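# Fold the napkin in half with two arms

## Task

Fold the napkin over on itself so that one edge lies on top of the opposite edge, leaving it halved.

## Robot and tools

Robot: two arms, left_arm and right_arm, each with a two-finger gripper, working over a table. Arm names are not image sides: left_arm sits on the +y side. A camera stand is fixed behind the arms. Do not let anything fall off the table or be left off it.

Frames. The scene frame has its origin at table-top height midway between the nominal bases, +x pointing out over the table, +y toward left_arm, +z up. Actual bases: left_arm at (+0.024, +0.315, +0.048) m, right_arm at (+0.014, -0.304, +0.018) m, each turned only slightly about z. Each arm reports its gripper pose (end_effector_position in metres, end_effector_quat_wxyz) in its own base frame, which is nearly parallel to the scene frame. Fixed cameras and the table use the scene frame. The fingers point along the gripper's +z and close along its y. The reported position is the point between the pads, about 1 cm short of the tips, and may be off by a few cm at long reach.

The row of 14 numbers, used by execute_actions and move: one list covering both arms. First left_arm: dx, dy, dz, rx, ry, rz, opening; then right_arm in the same order. All values lie in [-1, 1]. dx, dy, dz are an offset of the gripper along that arm's own base axes, scaled so 1.0 = 0.6 m. rx, ry, rz form a single rotation vector, 1.0 = 180 degrees, turning about the gripper's position. These six are offsets measured from the arm's Hand target at the start of the call, never from the previous row; sending the same offset twice moves twice. All six at 0 re-commands the current Hand target. opening is absolute, not an offset: +1 fully open (0.093 m), -1 closed. A 0 for opening is a real command, so resend the present value to leave a gripper unchanged.

execute_actions(actions, cameras): actions is a list of actions; each action is up to 15 rows, one per 1/30 s step, and a short action repeats its final row. Every row in an action counts from the pose at that action's start. An empty actions list returns all camera images plus fuller status. cameras picks views by name, ["all"] for every one, [] for none.

move(target, speed, blend, opening_speed, grip_force, blocking, cameras): drives each gripper in a straight line to the offset pose given by target, either one 14-number row or a list of up to 15 rows, all counted from the same starting Hand targets. speed is path top speed in m/s (0.002 to 2.9, default 0.25; rotation up to twice that in rad/s), one number or one per target. blend in m rounds corners between listed targets; 0 stops at each. opening_speed sets how fast openings change per second on the -1..+1 scale (0.2 or more). grip_force is per-pad force in N, 10 to 50, staying set once changed; lower values close slowly. blocking=false returns early while the move continues. Moves cap at 10 s and ignore obstacles and the other arm. Faster motion means more lag, drift and harder contact. Keep paths away from an arm's own base.

wait(seconds 0 to 10, cameras) lets time pass holding the last commands. stop(cameras) brakes a running move. zoom_image(camera, region [x0,y0,x1,y1] pixels, at most 504 each side) enlarges part of a recent image; cameras are cam_head_left, cam_head_right, cam_high, cam_low, cam_left_wrist, cam_right_wrist, all 672x504. finished_scene(scene) ends the current scene for good; give the current scene's number; the napkin must stay folded without the robot.

Results: Hand target is the last commanded pose (after clipping) from which the next offsets count; the gripper often rests a little short, and a further command, even all zeros, requests it again. Tool commands shows present commands. grip_measured is the finger motor on the opening scale; pads meet near -0.94, and each mm of object width adds about 0.0208. Joint positions end with the gap in metres. Joint torques include the arm's weight. The move: line reports the ending: done (within 10 mm and 2 degrees), off_target, moving, held (a check withheld steps, or clearance check stopped it), fault; limits=paced means a pose was clipped. MOTOR HOT appears at 75 °C; at 90 °C that arm folds and idles.

Cautions: orientation commands are clipped to 40 degrees from the measured one per step. Friction and weight can leave the gripper low, short or tilted, so check after each move. A blocked arm keeps pushing until moved away. Avoid hard pushes on the table, any contact between the arms or grippers, and closing one gripper on the other's fingers. Long stretching or pressing heats motors. Joint limits (rad): waist -2.618 to 3.054, shoulder 0 to 3.142, elbow 0 to 3.142 (straight at 2.901), wrist pitch and yaw ±1.571, wrist roll ±2.094.

Each tool is called after "Call:" as name([rows], argument=value, ...), one row to a line, values as JSON.

## Session

Call:
execute_actions(actions=[])

Scene clock: 0.00 s.
left_arm: end_effector_position=(+0.3917, -0.0219, +0.0922) grip_measured=+1.000 end_effector_quat_wxyz=(+0.588, +0.031, +0.808, -0.018) | right_arm: end_effector_position=(+0.3916, -0.0137, +0.0897) grip_measured=+1.000 end_effector_quat_wxyz=(+0.549, +0.045, +0.833, -0.049)
Joint positions: left_arm=[-0.047 1.583 0.353 0.918 0.021 0.014 0.093] | right_arm=[0.035 1.522 0.415 0.699 0.163 0.036 0.093]
Joint velocities: within noise
Joint torques (N m): no reading
Motor temperatures (°C): left_arm=[28 37 34 36 25 30 28] | right_arm=[27 42 42 40 30 25 28]
Heat: left arm: 37 °C; right arm: 42 °C.
Hand target: left_arm +0.3936, -0.0220, +0.0966; +0.593, +0.031, +0.804, -0.018 | right_arm +0.3966, -0.0136, +0.1015; +0.565, +0.046, +0.822, -0.048
Tool commands: left_gripper/opening=+1.0 right_gripper/opening=+1.0

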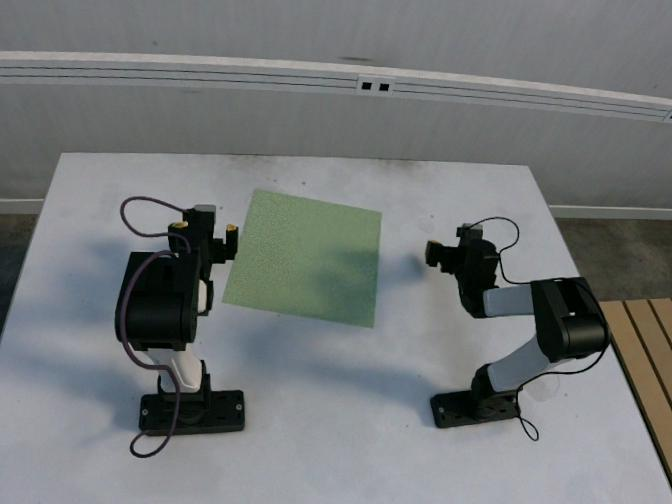

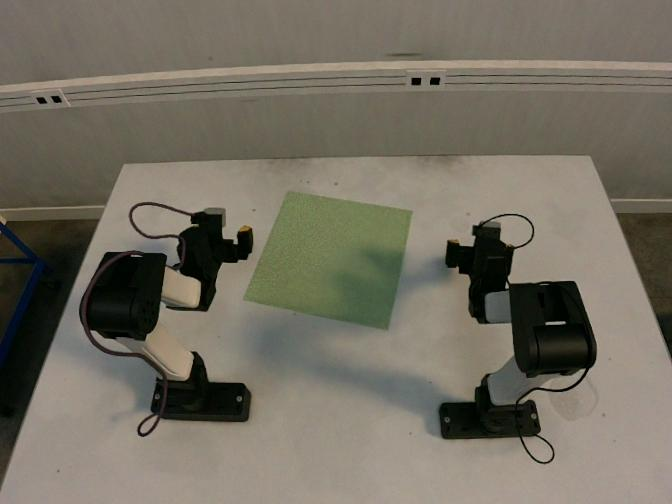

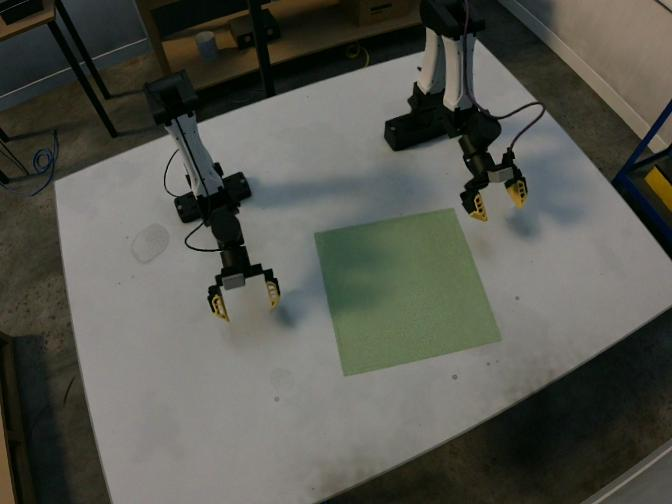

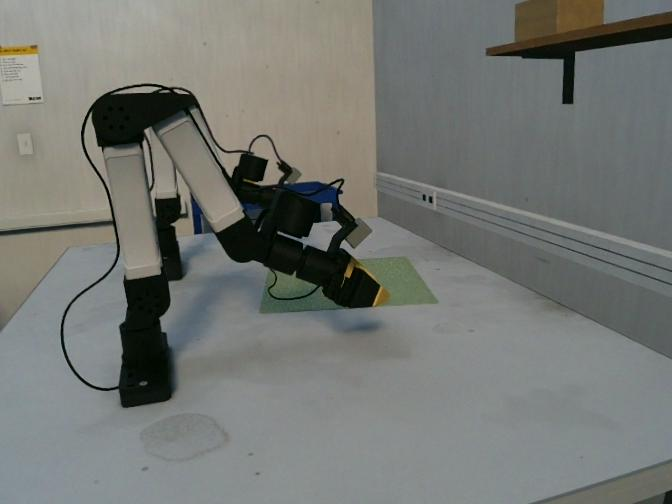

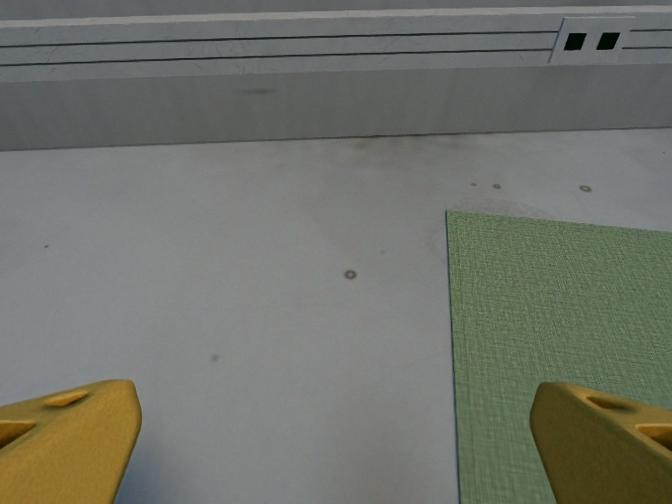

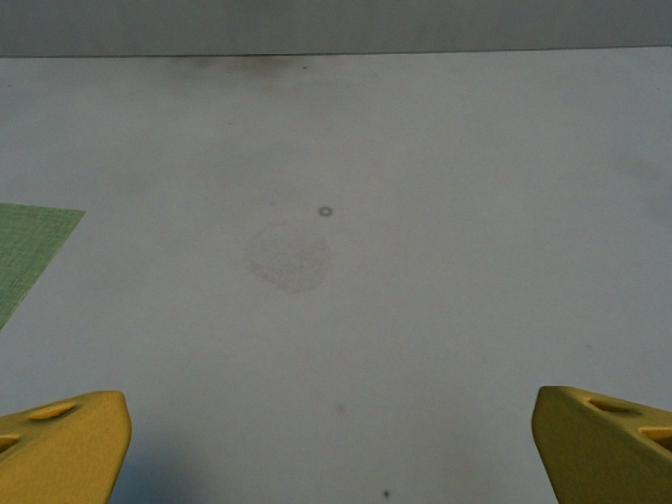

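Call:
move(target=[-0.2427,-0.03,-0.041,0.0366,0.319,-0.0278,0.0,-0.3268,0.3643,0.0008,0.0556,0.2956,-0.0212,0.0], speed=0.35, cameras=["all"])

Scene clock: 135.70 s.
left_arm: end_effector_position=(+0.2428, -0.0388, +0.0659) grip_measured=+0.003 end_effector_quat_wxyz=(+0.126, +0.085, +0.988, -0.015) | right_arm: end_effector_position=(+0.1965, +0.1956, +0.0951) grip_measured=+0.002 end_effector_quat_wxyz=(+0.130, +0.086, +0.987, -0.024)
Joint positions: left_arm=[-0.149 1.267 0.766 -0.816 0.013 0.02 0.045] | right_arm=[0.932 1.507 1.085 -1.052 0.247 1.094 0.045]
Joint torques (N m): left_arm=[-0.76 -3.21 9.58 1 -0.15 -0.15] | right_arm=[0.18 -3.73 8.96 0.46 0.08 0.19]
Motor temperatures (°C): left_arm=[28 39 38 42 24 29 27] | right_arm=[27 44 46 51 28 25 27]
Heat: left arm: 42 °C; right arm: 51 °C.
Hand target: left_arm +0.2481, -0.0401, +0.0721; +0.131, +0.084, +0.988, -0.011 | right_arm +0.2005, +0.2051, +0.1020; +0.130, +0.094, +0.987, -0.012
Off the commanded pose: left_arm 0.008 m, 1 deg | right_arm 0.012 m, 2 deg.
move: off_target (right_arm)

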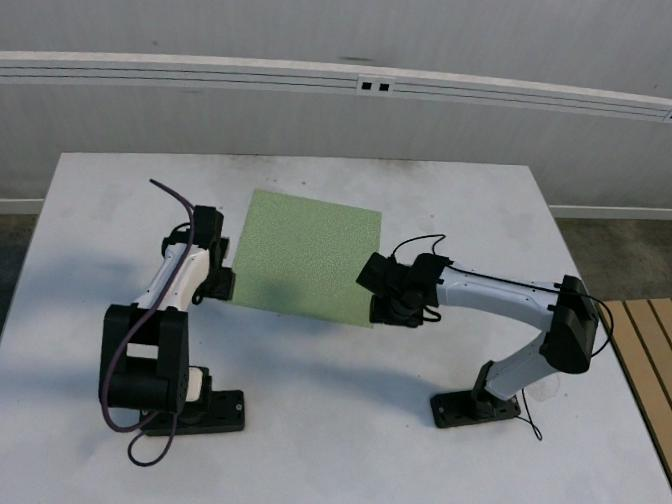

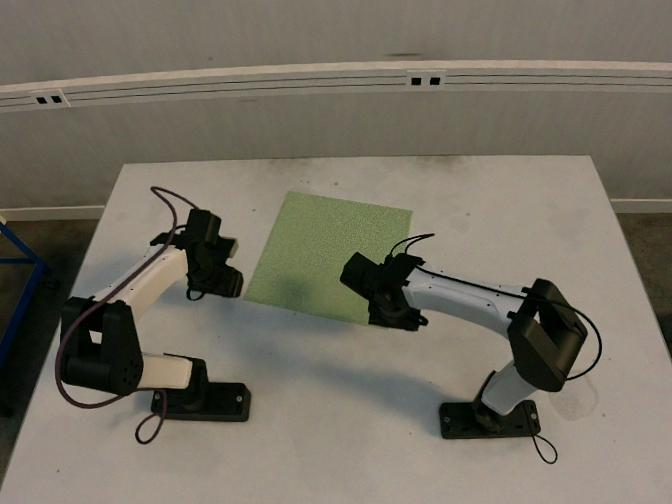

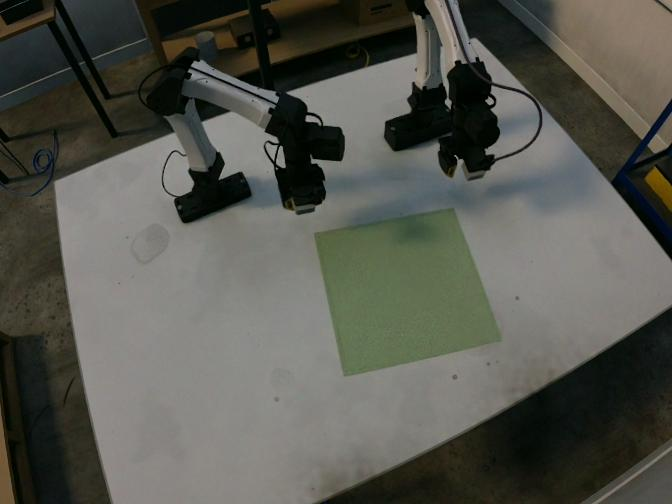

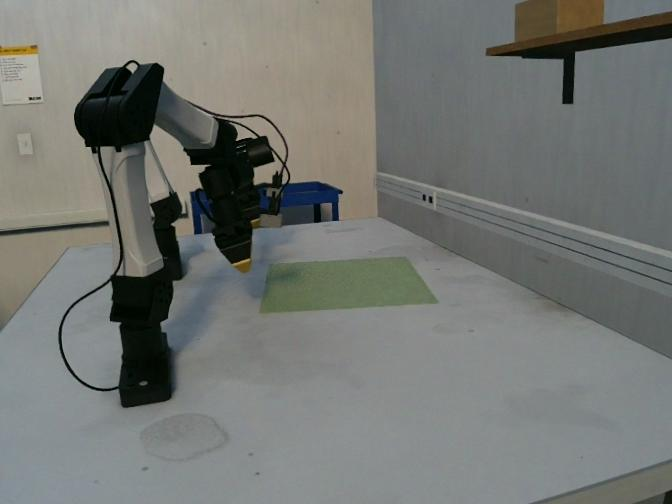

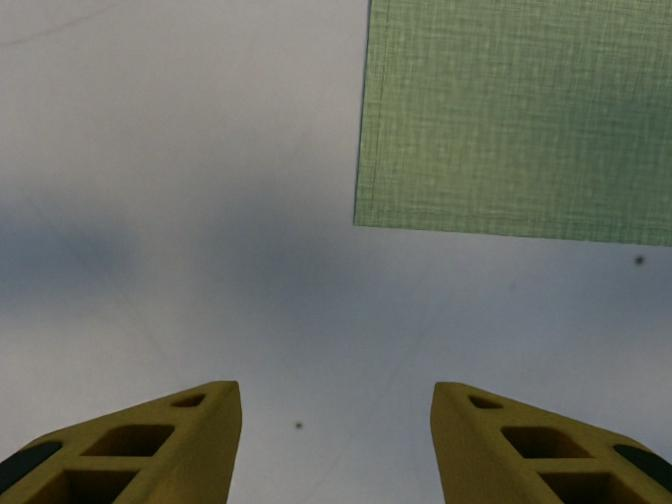

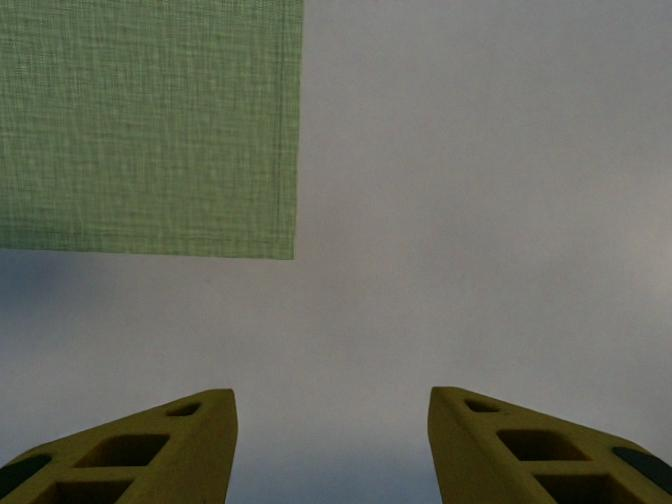

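Call:
move(target=[0.0,0,-0.11,0,0,0,0.0,0,0,-0.11,0,0,0,0.0], speed=0.25, cameras=["cam_left_wrist","cam_right_wrist","cam_low"])

Scene clock: 149.27 s.
left_arm: end_effector_position=(+0.2491, -0.0397, +0.0105) grip_measured=+0.003 end_effector_quat_wxyz=(+0.133, +0.085, +0.987, -0.015) | right_arm: end_effector_position=(+0.2024, +0.2040, +0.0415) grip_measured=+0.002 end_effector_quat_wxyz=(+0.135, +0.089, +0.987, -0.013)
Joint positions: left_arm=[-0.149 1.384 0.609 -0.527 0.013 0.02 0.045] | right_arm=[0.932 1.587 0.938 -0.8 0.244 1.096 0.045]
Joint torques (N m): left_arm=[-0.73 -3.41 5.65 1.37 -0.16 -0.15] | right_arm=[0.21 -4.37 4.57 0.78 0.08 0.21]
Heat: left arm: 39 °C; right arm: 47 °C.
Hand target: left_arm +0.2480, -0.0401, +0.0061; +0.131, +0.084, +0.988, -0.011 | right_arm +0.2005, +0.2051, +0.0360; +0.130, +0.094, +0.987, -0.012
Off the commanded pose: left_arm 0.005 m, 1 deg | right_arm 0.006 m, 1 deg.
move: done
Images, in order (width x height): cam_low 672x504, cam_left_wrist 672x504, cam_right_wrist 672x504.

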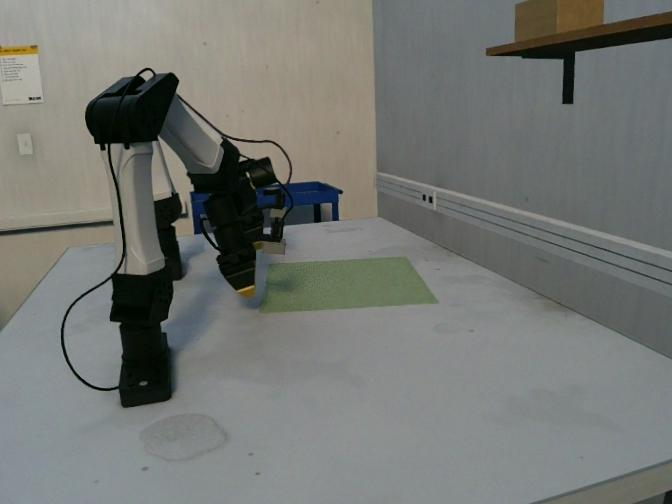

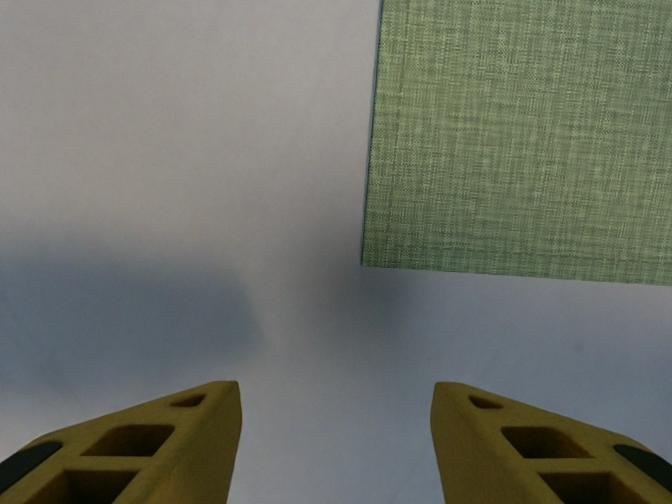

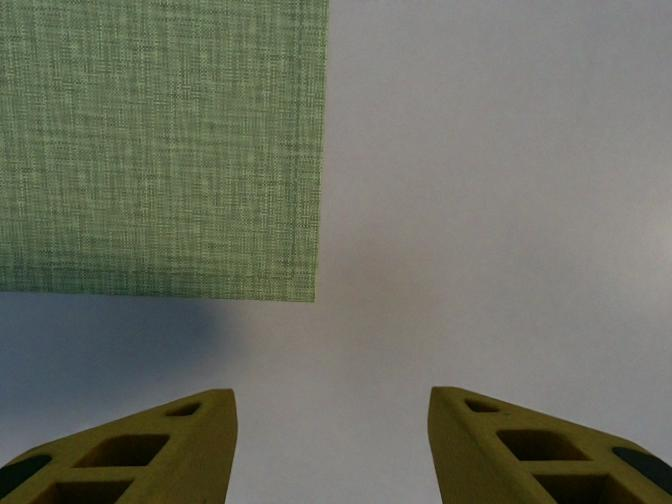

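Call:
move([
  [0.0412,-0.0552,0,0,0,0,-0.316,0.0427,0.0365,0,0,0,0,-0.316],
  [0.0412,-0.0552,-0.0667,0,0,0,-0.316,0.0427,0.0365,-0.0667,0,0,0,-0.316],
], blend=[0.01,0], speed=0.15, cameras=["cam_left_wrist","cam_right_wrist","cam_low"])

Scene clock: 198.50 s.
left_arm: end_effector_position=(+0.2742, -0.0733, -0.0304) grip_measured=-0.313 end_effector_quat_wxyz=(+0.131, +0.089, +0.987, -0.015) | right_arm: end_effector_position=(+0.2272, +0.2283, +0.0026) grip_measured=-0.314 end_effector_quat_wxyz=(+0.137, +0.098, +0.986, -0.010)
Joint positions: left_arm=[-0.272 1.636 0.639 -0.309 -0.018 -0.089 0.03] | right_arm=[0.914 1.78 0.981 -0.642 0.243 1.096 0.03]
Joint torques (N m): left_arm=[-0.66 -5.2 4.9 1.35 -0.2 -0.21] | right_arm=[-0.39 -5.52 4.21 0.81 0.06 -0.05]
Motor temperatures (°C): left_arm=[28 36 38 37 24 29 27] | right_arm=[27 43 44 42 28 25 27]
Heat: left arm: 38 °C; right arm: 44 °C.
Hand target: left_arm +0.2727, -0.0731, -0.0340; +0.130, +0.084, +0.988, -0.011 | right_arm +0.2261, +0.2269, -0.0039; +0.130, +0.094, +0.987, -0.012
Off the commanded pose: left_arm 0.004 m, 1 deg | right_arm 0.007 m, 1 deg.
move: done
Images, in order (width x height): cam_low 672x504, cam_left_wrist 672x504, cam_right_wrist 672x504.

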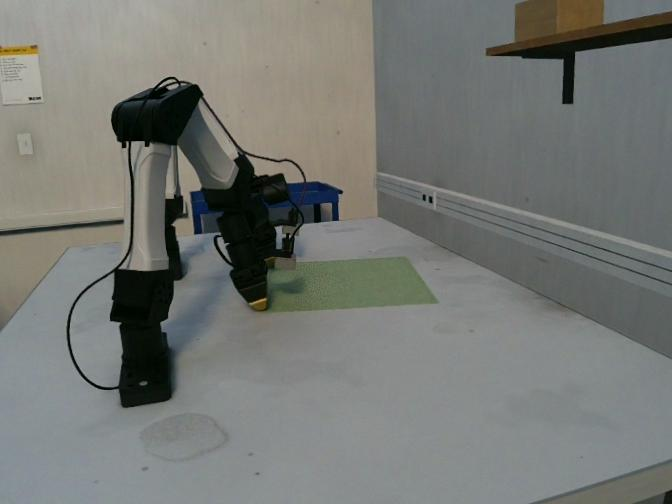

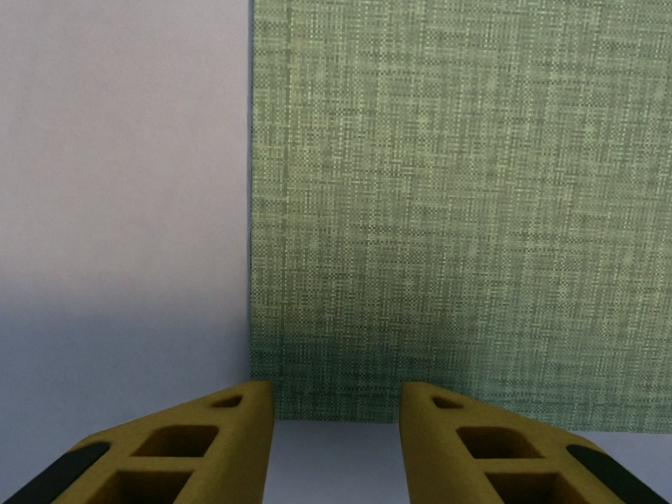

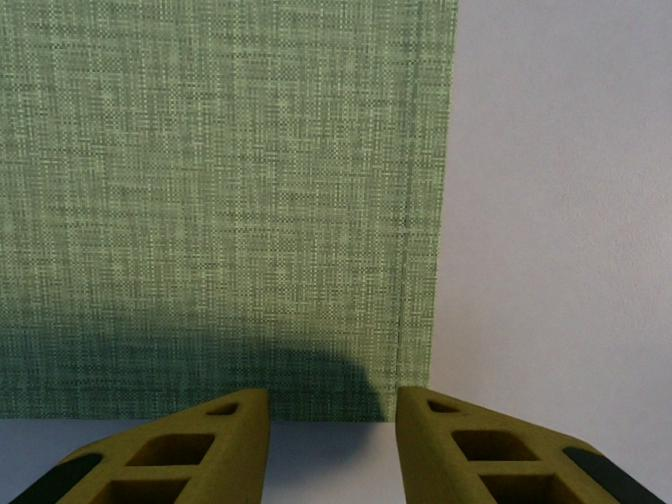

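Call:
move(target=[0.0070,-0.008,-0.019,0,0,0,-0.316,0.0082,-0.0015,-0.0195,0,0,0,-0.316], speed=0.04, cameras=["cam_left_wrist","cam_right_wrist"])

Scene clock: 209.17 s.
left_arm: end_effector_position=(+0.2751, -0.0757, -0.0365) grip_measured=-0.313 end_effector_quat_wxyz=(+0.129, +0.088, +0.988, -0.013) | right_arm: end_effector_position=(+0.2337, +0.2299, -0.0021) grip_measured=-0.314 end_effector_quat_wxyz=(+0.141, +0.099, +0.985, -0.005)
Joint positions: left_arm=[-0.283 1.666 0.639 -0.284 -0.025 -0.101 0.03] | right_arm=[0.901 1.797 0.979 -0.605 0.242 1.083 0.03]
Joint torques (N m): left_arm=[-0.87 -3.08 5.03 1.66 -0.17 -0.23] | right_arm=[-0.42 -4.44 3.26 0.97 0.04 -0.06]
Heat: left arm: 38 °C; right arm: 44 °C.
Hand target: left_arm +0.2769, -0.0779, -0.0454; +0.130, +0.084, +0.988, -0.011 | right_arm +0.2310, +0.2260, -0.0157; +0.130, +0.094, +0.987, -0.012
Off the commanded pose: left_arm 0.009 m, 1 deg | right_arm 0.014 m, 2 deg.
move: off_target (right_arm)
Images, in order (width x height): cam_left_wrist 672x504, cam_right_wrist 672x504.

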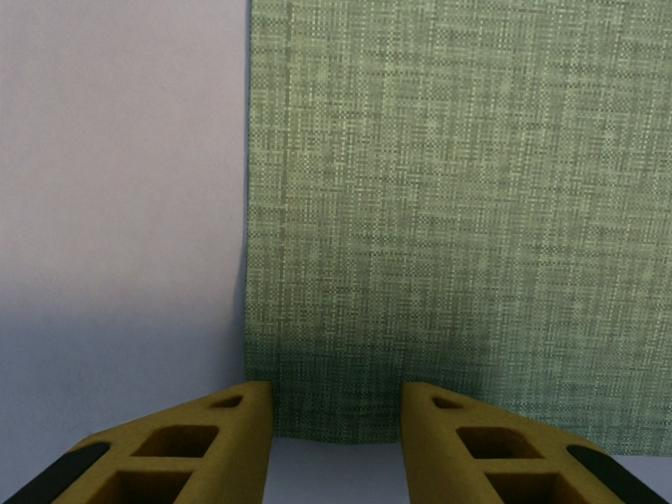

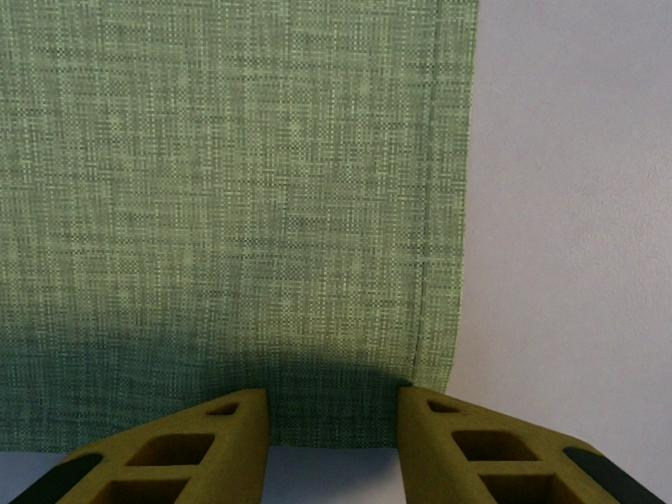

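Call:
move(target=[0,0,0,0,0,0,-1,0,0,0,0,0,0,-1], opening_speed=0.5, speed=0.04, cameras=["cam_left_wrist","cam_right_wrist"])

Scene clock: 217.83 s.
left_arm: end_effector_position=(+0.2841, -0.0809, -0.0360) grip_measured=-0.984 end_effector_quat_wxyz=(+0.148, +0.090, +0.985, -0.019) | right_arm: end_effector_position=(+0.2364, +0.2334, -0.0020) grip_measured=-0.971 end_effector_quat_wxyz=(+0.145, +0.100, +0.984, +0.003)
Joint positions: left_arm=[-0.289 1.676 0.639 -0.235 -0.021 -0.104 0] | right_arm=[0.9 1.799 0.979 -0.585 0.242 1.082 0]
Joint torques (N m): left_arm=[-0.38 -4.05 5.03 1.17 -0.22 -0.21] | right_arm=[-0.51 -4.66 3.36 0.79 0.05 -0.05]
Heat: left arm: 37 °C; right arm: 44 °C.
Hand target: left_arm +0.2769, -0.0779, -0.0454; +0.130, +0.084, +0.988, -0.011 | right_arm +0.2311, +0.2260, -0.0157; +0.130, +0.094, +0.987, -0.012
Off the commanded pose: left_arm 0.012 m, 2 deg | right_arm 0.016 m, 3 deg.
move: off_target (left_arm, right_arm)
Images, in order (width x height): cam_left_wrist 672x504, cam_right_wrist 672x504.

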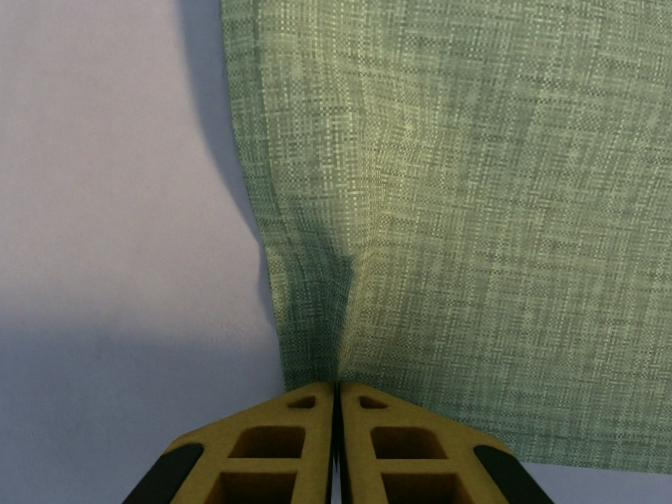

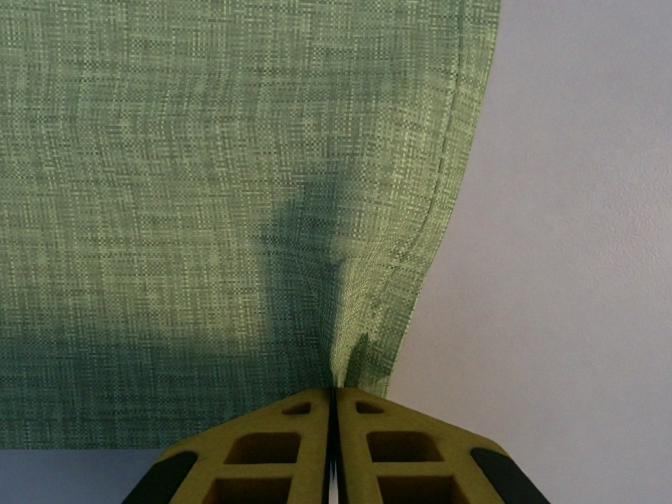

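Call:
move([
  [0.0445,-0.0123,0.1157,0,0,0,-1,0.0412,0.0045,0.1228,0,0,0,-1],
  [0.1258,-0.0305,0.199,0,0,0,-1,0.1222,-0.0152,0.2062,0,0,0,-1],
], blend=[0.02,0], speed=0.12, cameras=["cam_head_left","cam_high","cam_left_wrist","cam_right_wrist"])

Scene clock: 269.20 s.
left_arm: end_effector_position=(+0.3468, -0.0995, +0.0713) grip_measured=-0.984 end_effector_quat_wxyz=(+0.129, +0.090, +0.987, -0.015) | right_arm: end_effector_position=(+0.2998, +0.2126, +0.1013) grip_measured=-0.971 end_effector_quat_wxyz=(+0.128, +0.099, +0.987, -0.019)
Joint positions: left_arm=[-0.289 1.707 1.188 -0.791 -0.021 -0.104 0] | right_arm=[0.713 1.799 1.426 -1.046 0.212 0.897 0]
Joint torques (N m): left_arm=[0.62 -6.93 9.24 1.05 -0.18 -0.09] | right_arm=[-0.14 -6.93 8.59 0.53 0.06 -0.07]
Heat: left arm: 36 °C; right arm: 43 °C.
Hand target: left_arm +0.3524, -0.0962, +0.0741; +0.131, +0.084, +0.988, -0.011 | right_arm +0.3043, +0.2169, +0.1081; +0.130, +0.094, +0.987, -0.012
Off the commanded pose: left_arm 0.007 m, 1 deg | right_arm 0.009 m, 1 deg.
move: done
Images, in order (width x height): cam_head_left 672x504, cam_high 672x504, cam_left_wrist 672x504, cam_right_wrist 672x504.

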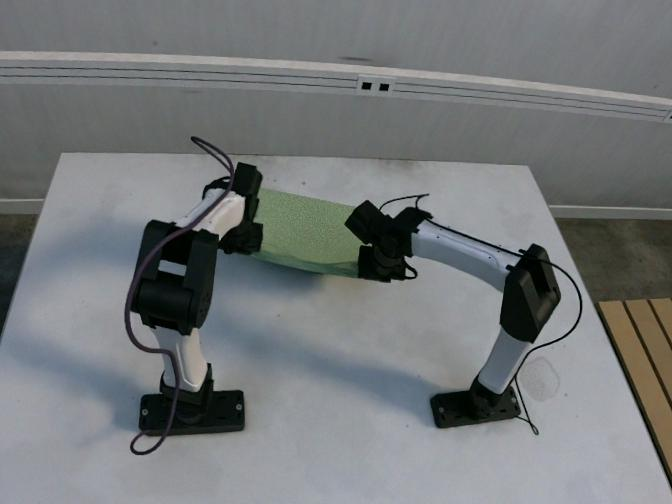

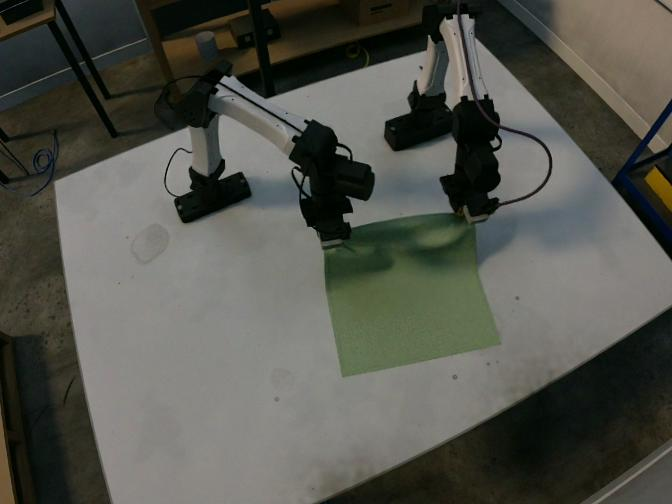

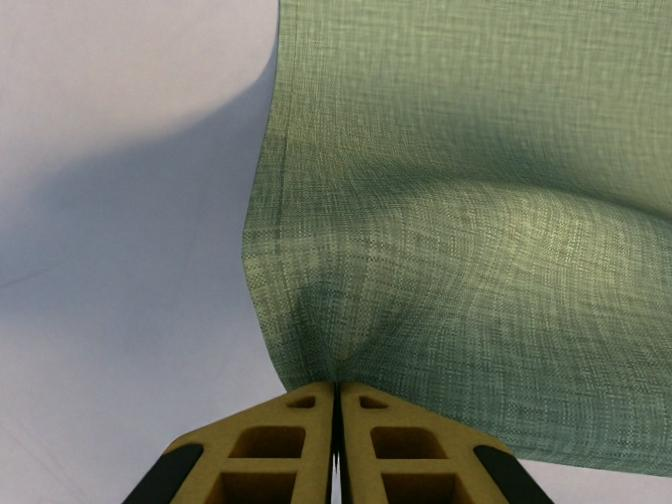

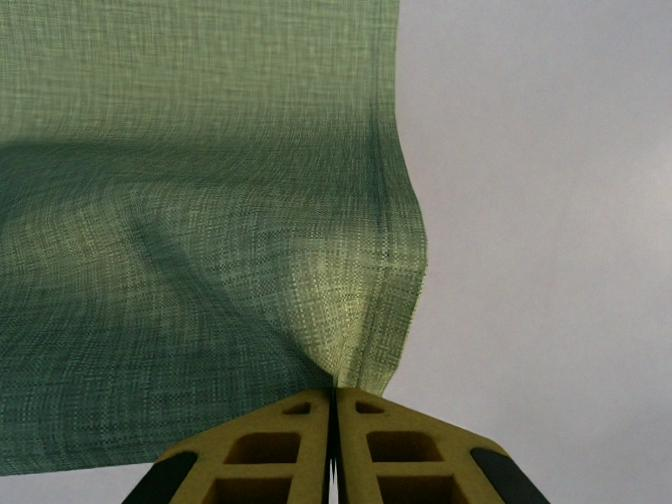

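Call:
move([
  [0.1415,-0.0265,0.0417,-0.0047,-0.0274,0,-1,0.141,-0.039,0.0417,-0.0052,-0.0273,0,-1],
  [0.2685,-0.0515,0.0167,-0.0095,-0.0547,0,-1,0.2673,-0.0728,0.0167,-0.0104,-0.0545,0,-1],
  [0.3498,-0.0697,-0.0667,-0.0142,-0.0821,0,-1,0.3483,-0.0925,-0.0667,-0.0156,-0.0818,0,-1],
  [0.3823,-0.077,-0.125,-0.0142,-0.0821,0,-1,0.3808,-0.1003,-0.125,-0.0156,-0.0818,0,-1],
], blend=[0.03,0.03,0.02,0], speed=0.12, cameras=["cam_head_left","cam_high","cam_low","cam_left_wrist","cam_right_wrist"])

Scene clock: 289.40 s.
left_arm: end_effector_position=(+0.5697, -0.1496, -0.0048) grip_measured=-0.984 end_effector_quat_wxyz=(+0.243, +0.083, +0.966, -0.032) | right_arm: end_effector_position=(+0.5188, +0.1584, +0.0266) grip_measured=-0.971 end_effector_quat_wxyz=(+0.239, +0.092, +0.967, -0.021)
Joint positions: left_arm=[-0.263 2.492 1.993 -0.577 -0.022 -0.085 0] | right_arm=[0.372 2.321 1.826 -0.656 0.248 0.508 0]
Joint torques (N m): left_arm=[0.73 -13.42 10.03 1.83 -0.3 0.04] | right_arm=[-0.46 -10.28 9.32 1.43 0.29 -0.08]
Heat: left arm: 38 °C; right arm: 46 °C.
Hand target: left_arm +0.5818, -0.1425, -0.0011; +0.258, +0.082, +0.962, -0.022 | right_arm +0.5329, +0.1568, +0.0332; +0.257, +0.091, +0.962, -0.024
Off the commanded pose: left_arm 0.015 m, 2 deg | right_arm 0.016 m, 2 deg.
move: off_target (left_arm, right_arm)
Images, in order (width x height): cam_head_left 672x504, cam_high 672x504, cam_low 672x504, cam_left_wrist 672x504, cam_right_wrist 672x504.

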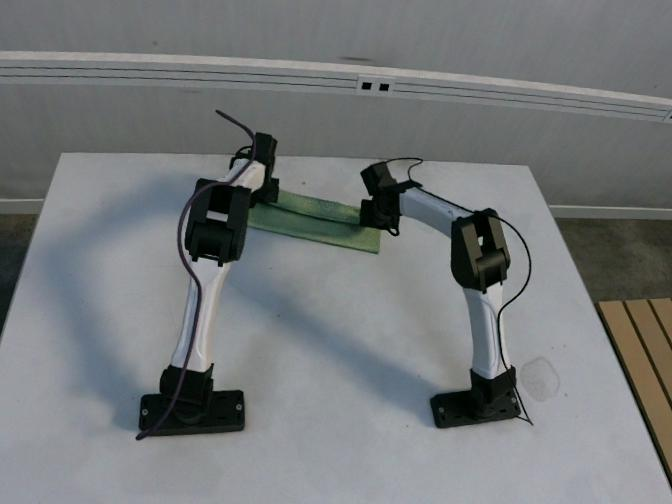

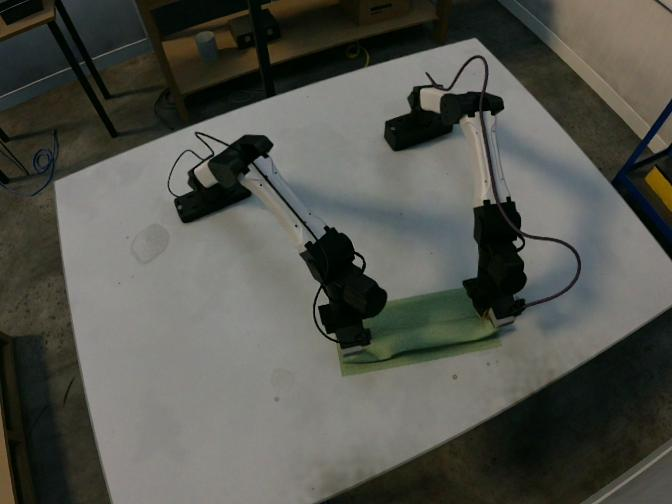

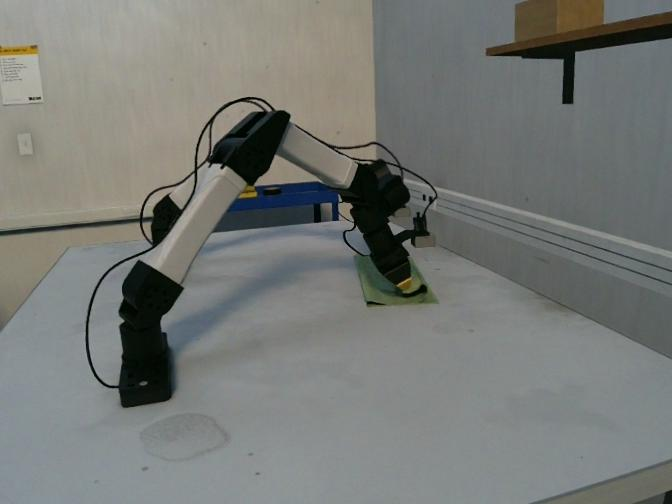

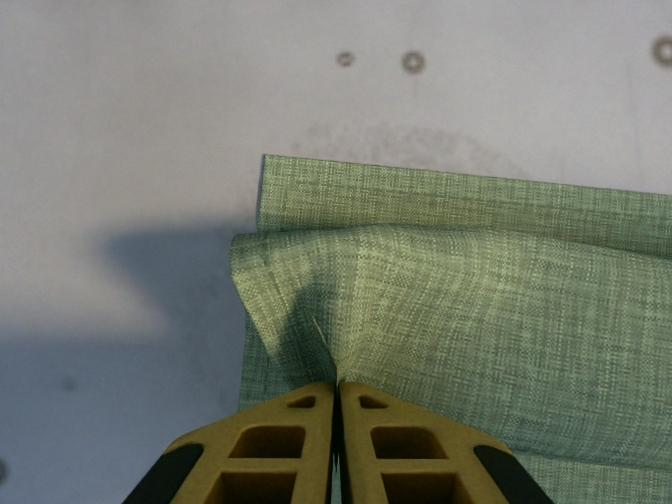

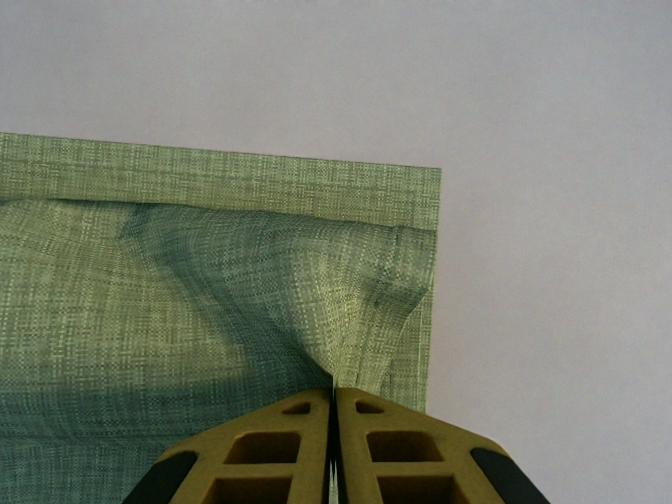

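Call:
move([
  [-0.0588,0.005,0.0633,0.0142,0.0821,0,-1,-0.06,0.0133,0.0617,0.0156,0.0818,0,-1],
  [-0.0867,0.0112,-0.0233,0.0142,0.0821,0,-1,-0.0878,0.02,-0.025,0.0156,0.0818,0,-1],
], blend=[0.01,0], speed=0.1, cameras=["cam_head_left","cam_high","cam_low","cam_left_wrist","cam_right_wrist"])

Scene clock: 394.27 s.
left_arm: end_effector_position=(+0.5245, -0.1378, -0.0298) grip_measured=-0.984 end_effector_quat_wxyz=(+0.112, +0.087, +0.990, -0.010) | right_arm: end_effector_position=(+0.4805, +0.1676, +0.0160) grip_measured=-0.971 end_effector_quat_wxyz=(+0.126, +0.087, +0.988, -0.017)
Joint positions: left_arm=[-0.263 2.564 2.12 -0.902 -0.02 -0.085 0] | right_arm=[0.383 2.373 1.951 -0.938 0.143 0.544 0]
Joint torques (N m): left_arm=[0.31 -17.59 5.89 1.21 -0.12 -0.08] | right_arm=[0.16 -12.62 4.77 0.95 0.06 0.2]
Motor temperatures (°C): left_arm=[27 60 49 33 24 28 27] | right_arm=[26 60 55 40 27 25 27]
Heat: left arm: 60 °C; right arm: 60 °C.
Hand target: left_arm +0.5297, -0.1358, -0.0150; +0.130, +0.084, +0.988, -0.011 | right_arm +0.4801, +0.1686, +0.0181; +0.129, +0.094, +0.987, -0.012
Off the commanded pose: left_arm 0.016 m, 2 deg | right_arm 0.002 m, 1 deg.
move: off_target (left_arm)
Images, in order (width x height): cam_head_left 672x504, cam_high 672x504, cam_low 672x504, cam_left_wrist 672x504, cam_right_wrist 672x504.

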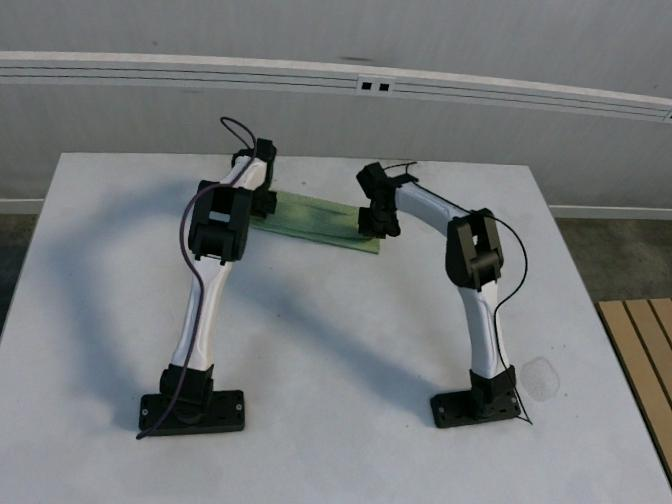

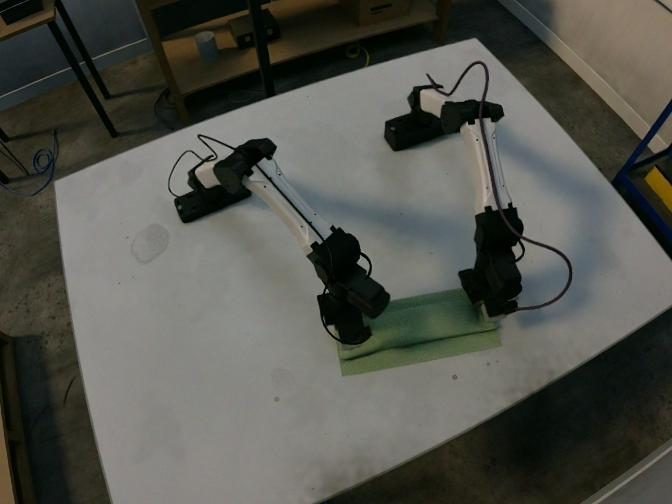

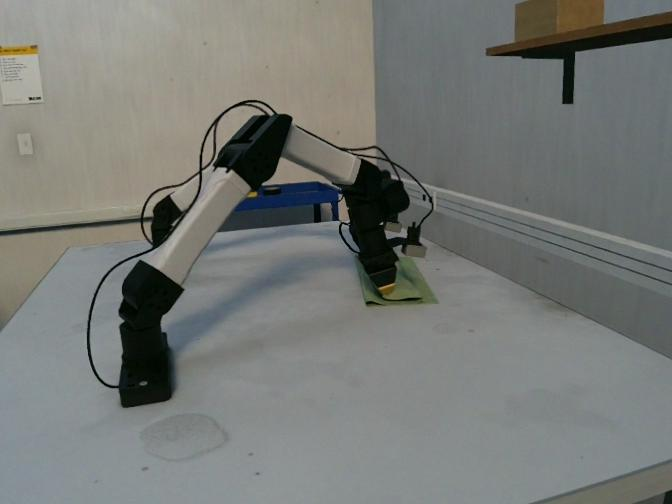

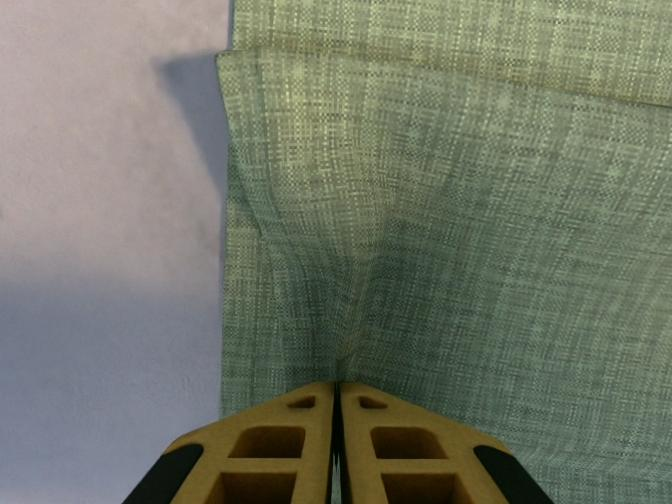

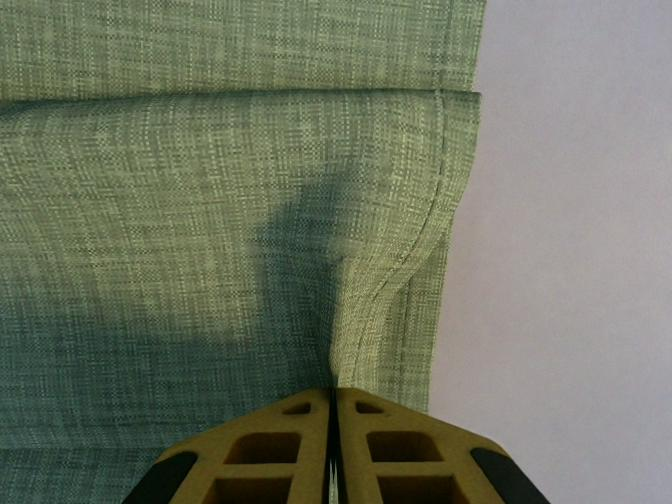

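Call:
move([
  [-0.065,0.0362,0.225,0,0,0,-1,-0.0605,0.0203,0.2265,0,0,0,-1],
  [0.0327,0.0143,0.1833,0,0,0,-1,0.0367,-0.0032,0.1848,0,0,0,-1],
  [0.0977,-0.0002,0.1083,-0.0047,-0.0274,0,-1,0.1015,-0.0188,0.1098,-0.0052,-0.0272,0,-1],
  [0.1205,-0.0053,0.0417,-0.0094,-0.0547,0,-1,0.1242,-0.0243,0.0432,-0.0104,-0.0545,0,-1],
], blend=[0.02,0.03,0.02,0], speed=0.15, cameras=["cam_head_left","cam_high","cam_left_wrist","cam_right_wrist"])

Scene clock: 443.77 s.
left_arm: end_effector_position=(+0.5947, -0.1447, -0.0115) grip_measured=-0.984 end_effector_quat_wxyz=(+0.192, +0.082, +0.978, -0.023) | right_arm: end_effector_position=(+0.5484, +0.1611, +0.0182) grip_measured=-0.971 end_effector_quat_wxyz=(+0.187, +0.092, +0.978, -0.018)
Joint positions: left_arm=[-0.243 2.791 2.586 -0.976 -0.016 -0.073 0] | right_arm=[0.341 2.563 2.271 -0.948 0.188 0.497 0]
Joint torques (N m): left_arm=[0.54 -19.43 6.35 1.63 -0.22 0.06] | right_arm=[-0.58 -17.1 5.01 1.25 0.33 -0.07]
Motor temperatures (°C): left_arm=[27 78 42 32 23 28 27] | right_arm=[26 75 49 37 27 25 27]
Heat: left arm: 78 °C; right arm: 75 °C. Fold the left arm in close to its base, or ease its load, before you think long. Fold the right arm in close to its base, or ease its load, before you think long.
Hand target: left_arm +0.6020, -0.1389, +0.0100; +0.216, +0.083, +0.973, -0.018 | right_arm +0.5547, +0.1541, +0.0441; +0.215, +0.093, +0.972, -0.020
Off the commanded pose: left_arm 0.023 m, 3 deg | right_arm 0.027 m, 3 deg.
MOTOR HOT: joint 2 (shoulder) of the left arm reports 78 °C; the controller's stop level is 90 °C. To cool a motor, set the load down, stop pushing, or move to a pose that needs little force.
MOTOR HOT: joint 2 (shoulder) of the right arm reports 75 °C; the controller's stop level is 90 °C. To cool a motor, set the load down, stop pushing, or move to a pose that needs little force.
elbow stopped short (left arm): the move would have taken joint 3 (elbow) straighter than the controller allows.
move: off_target (left_arm, right_arm)
Images, in order (width x height): cam_head_left 672x504, cam_high 672x504, cam_left_wrist 672x504, cam_right_wrist 672x504.

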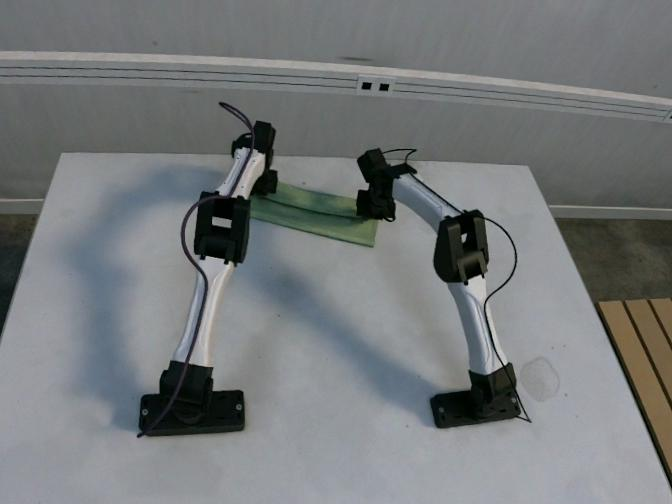

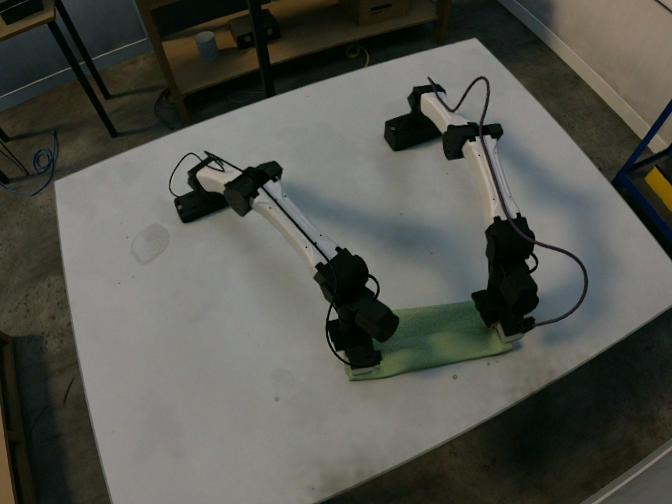

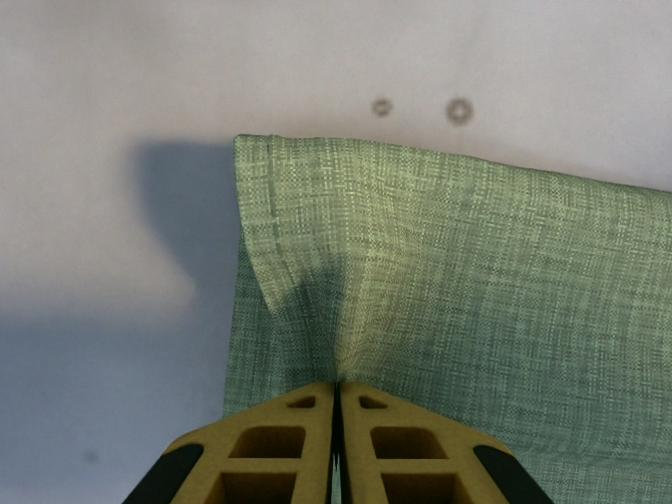

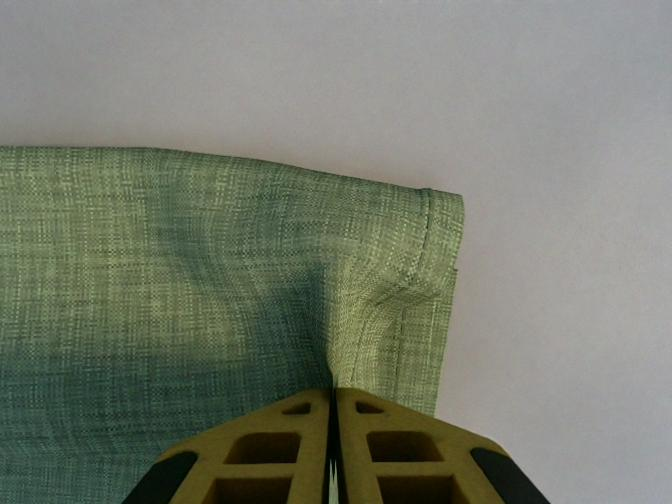

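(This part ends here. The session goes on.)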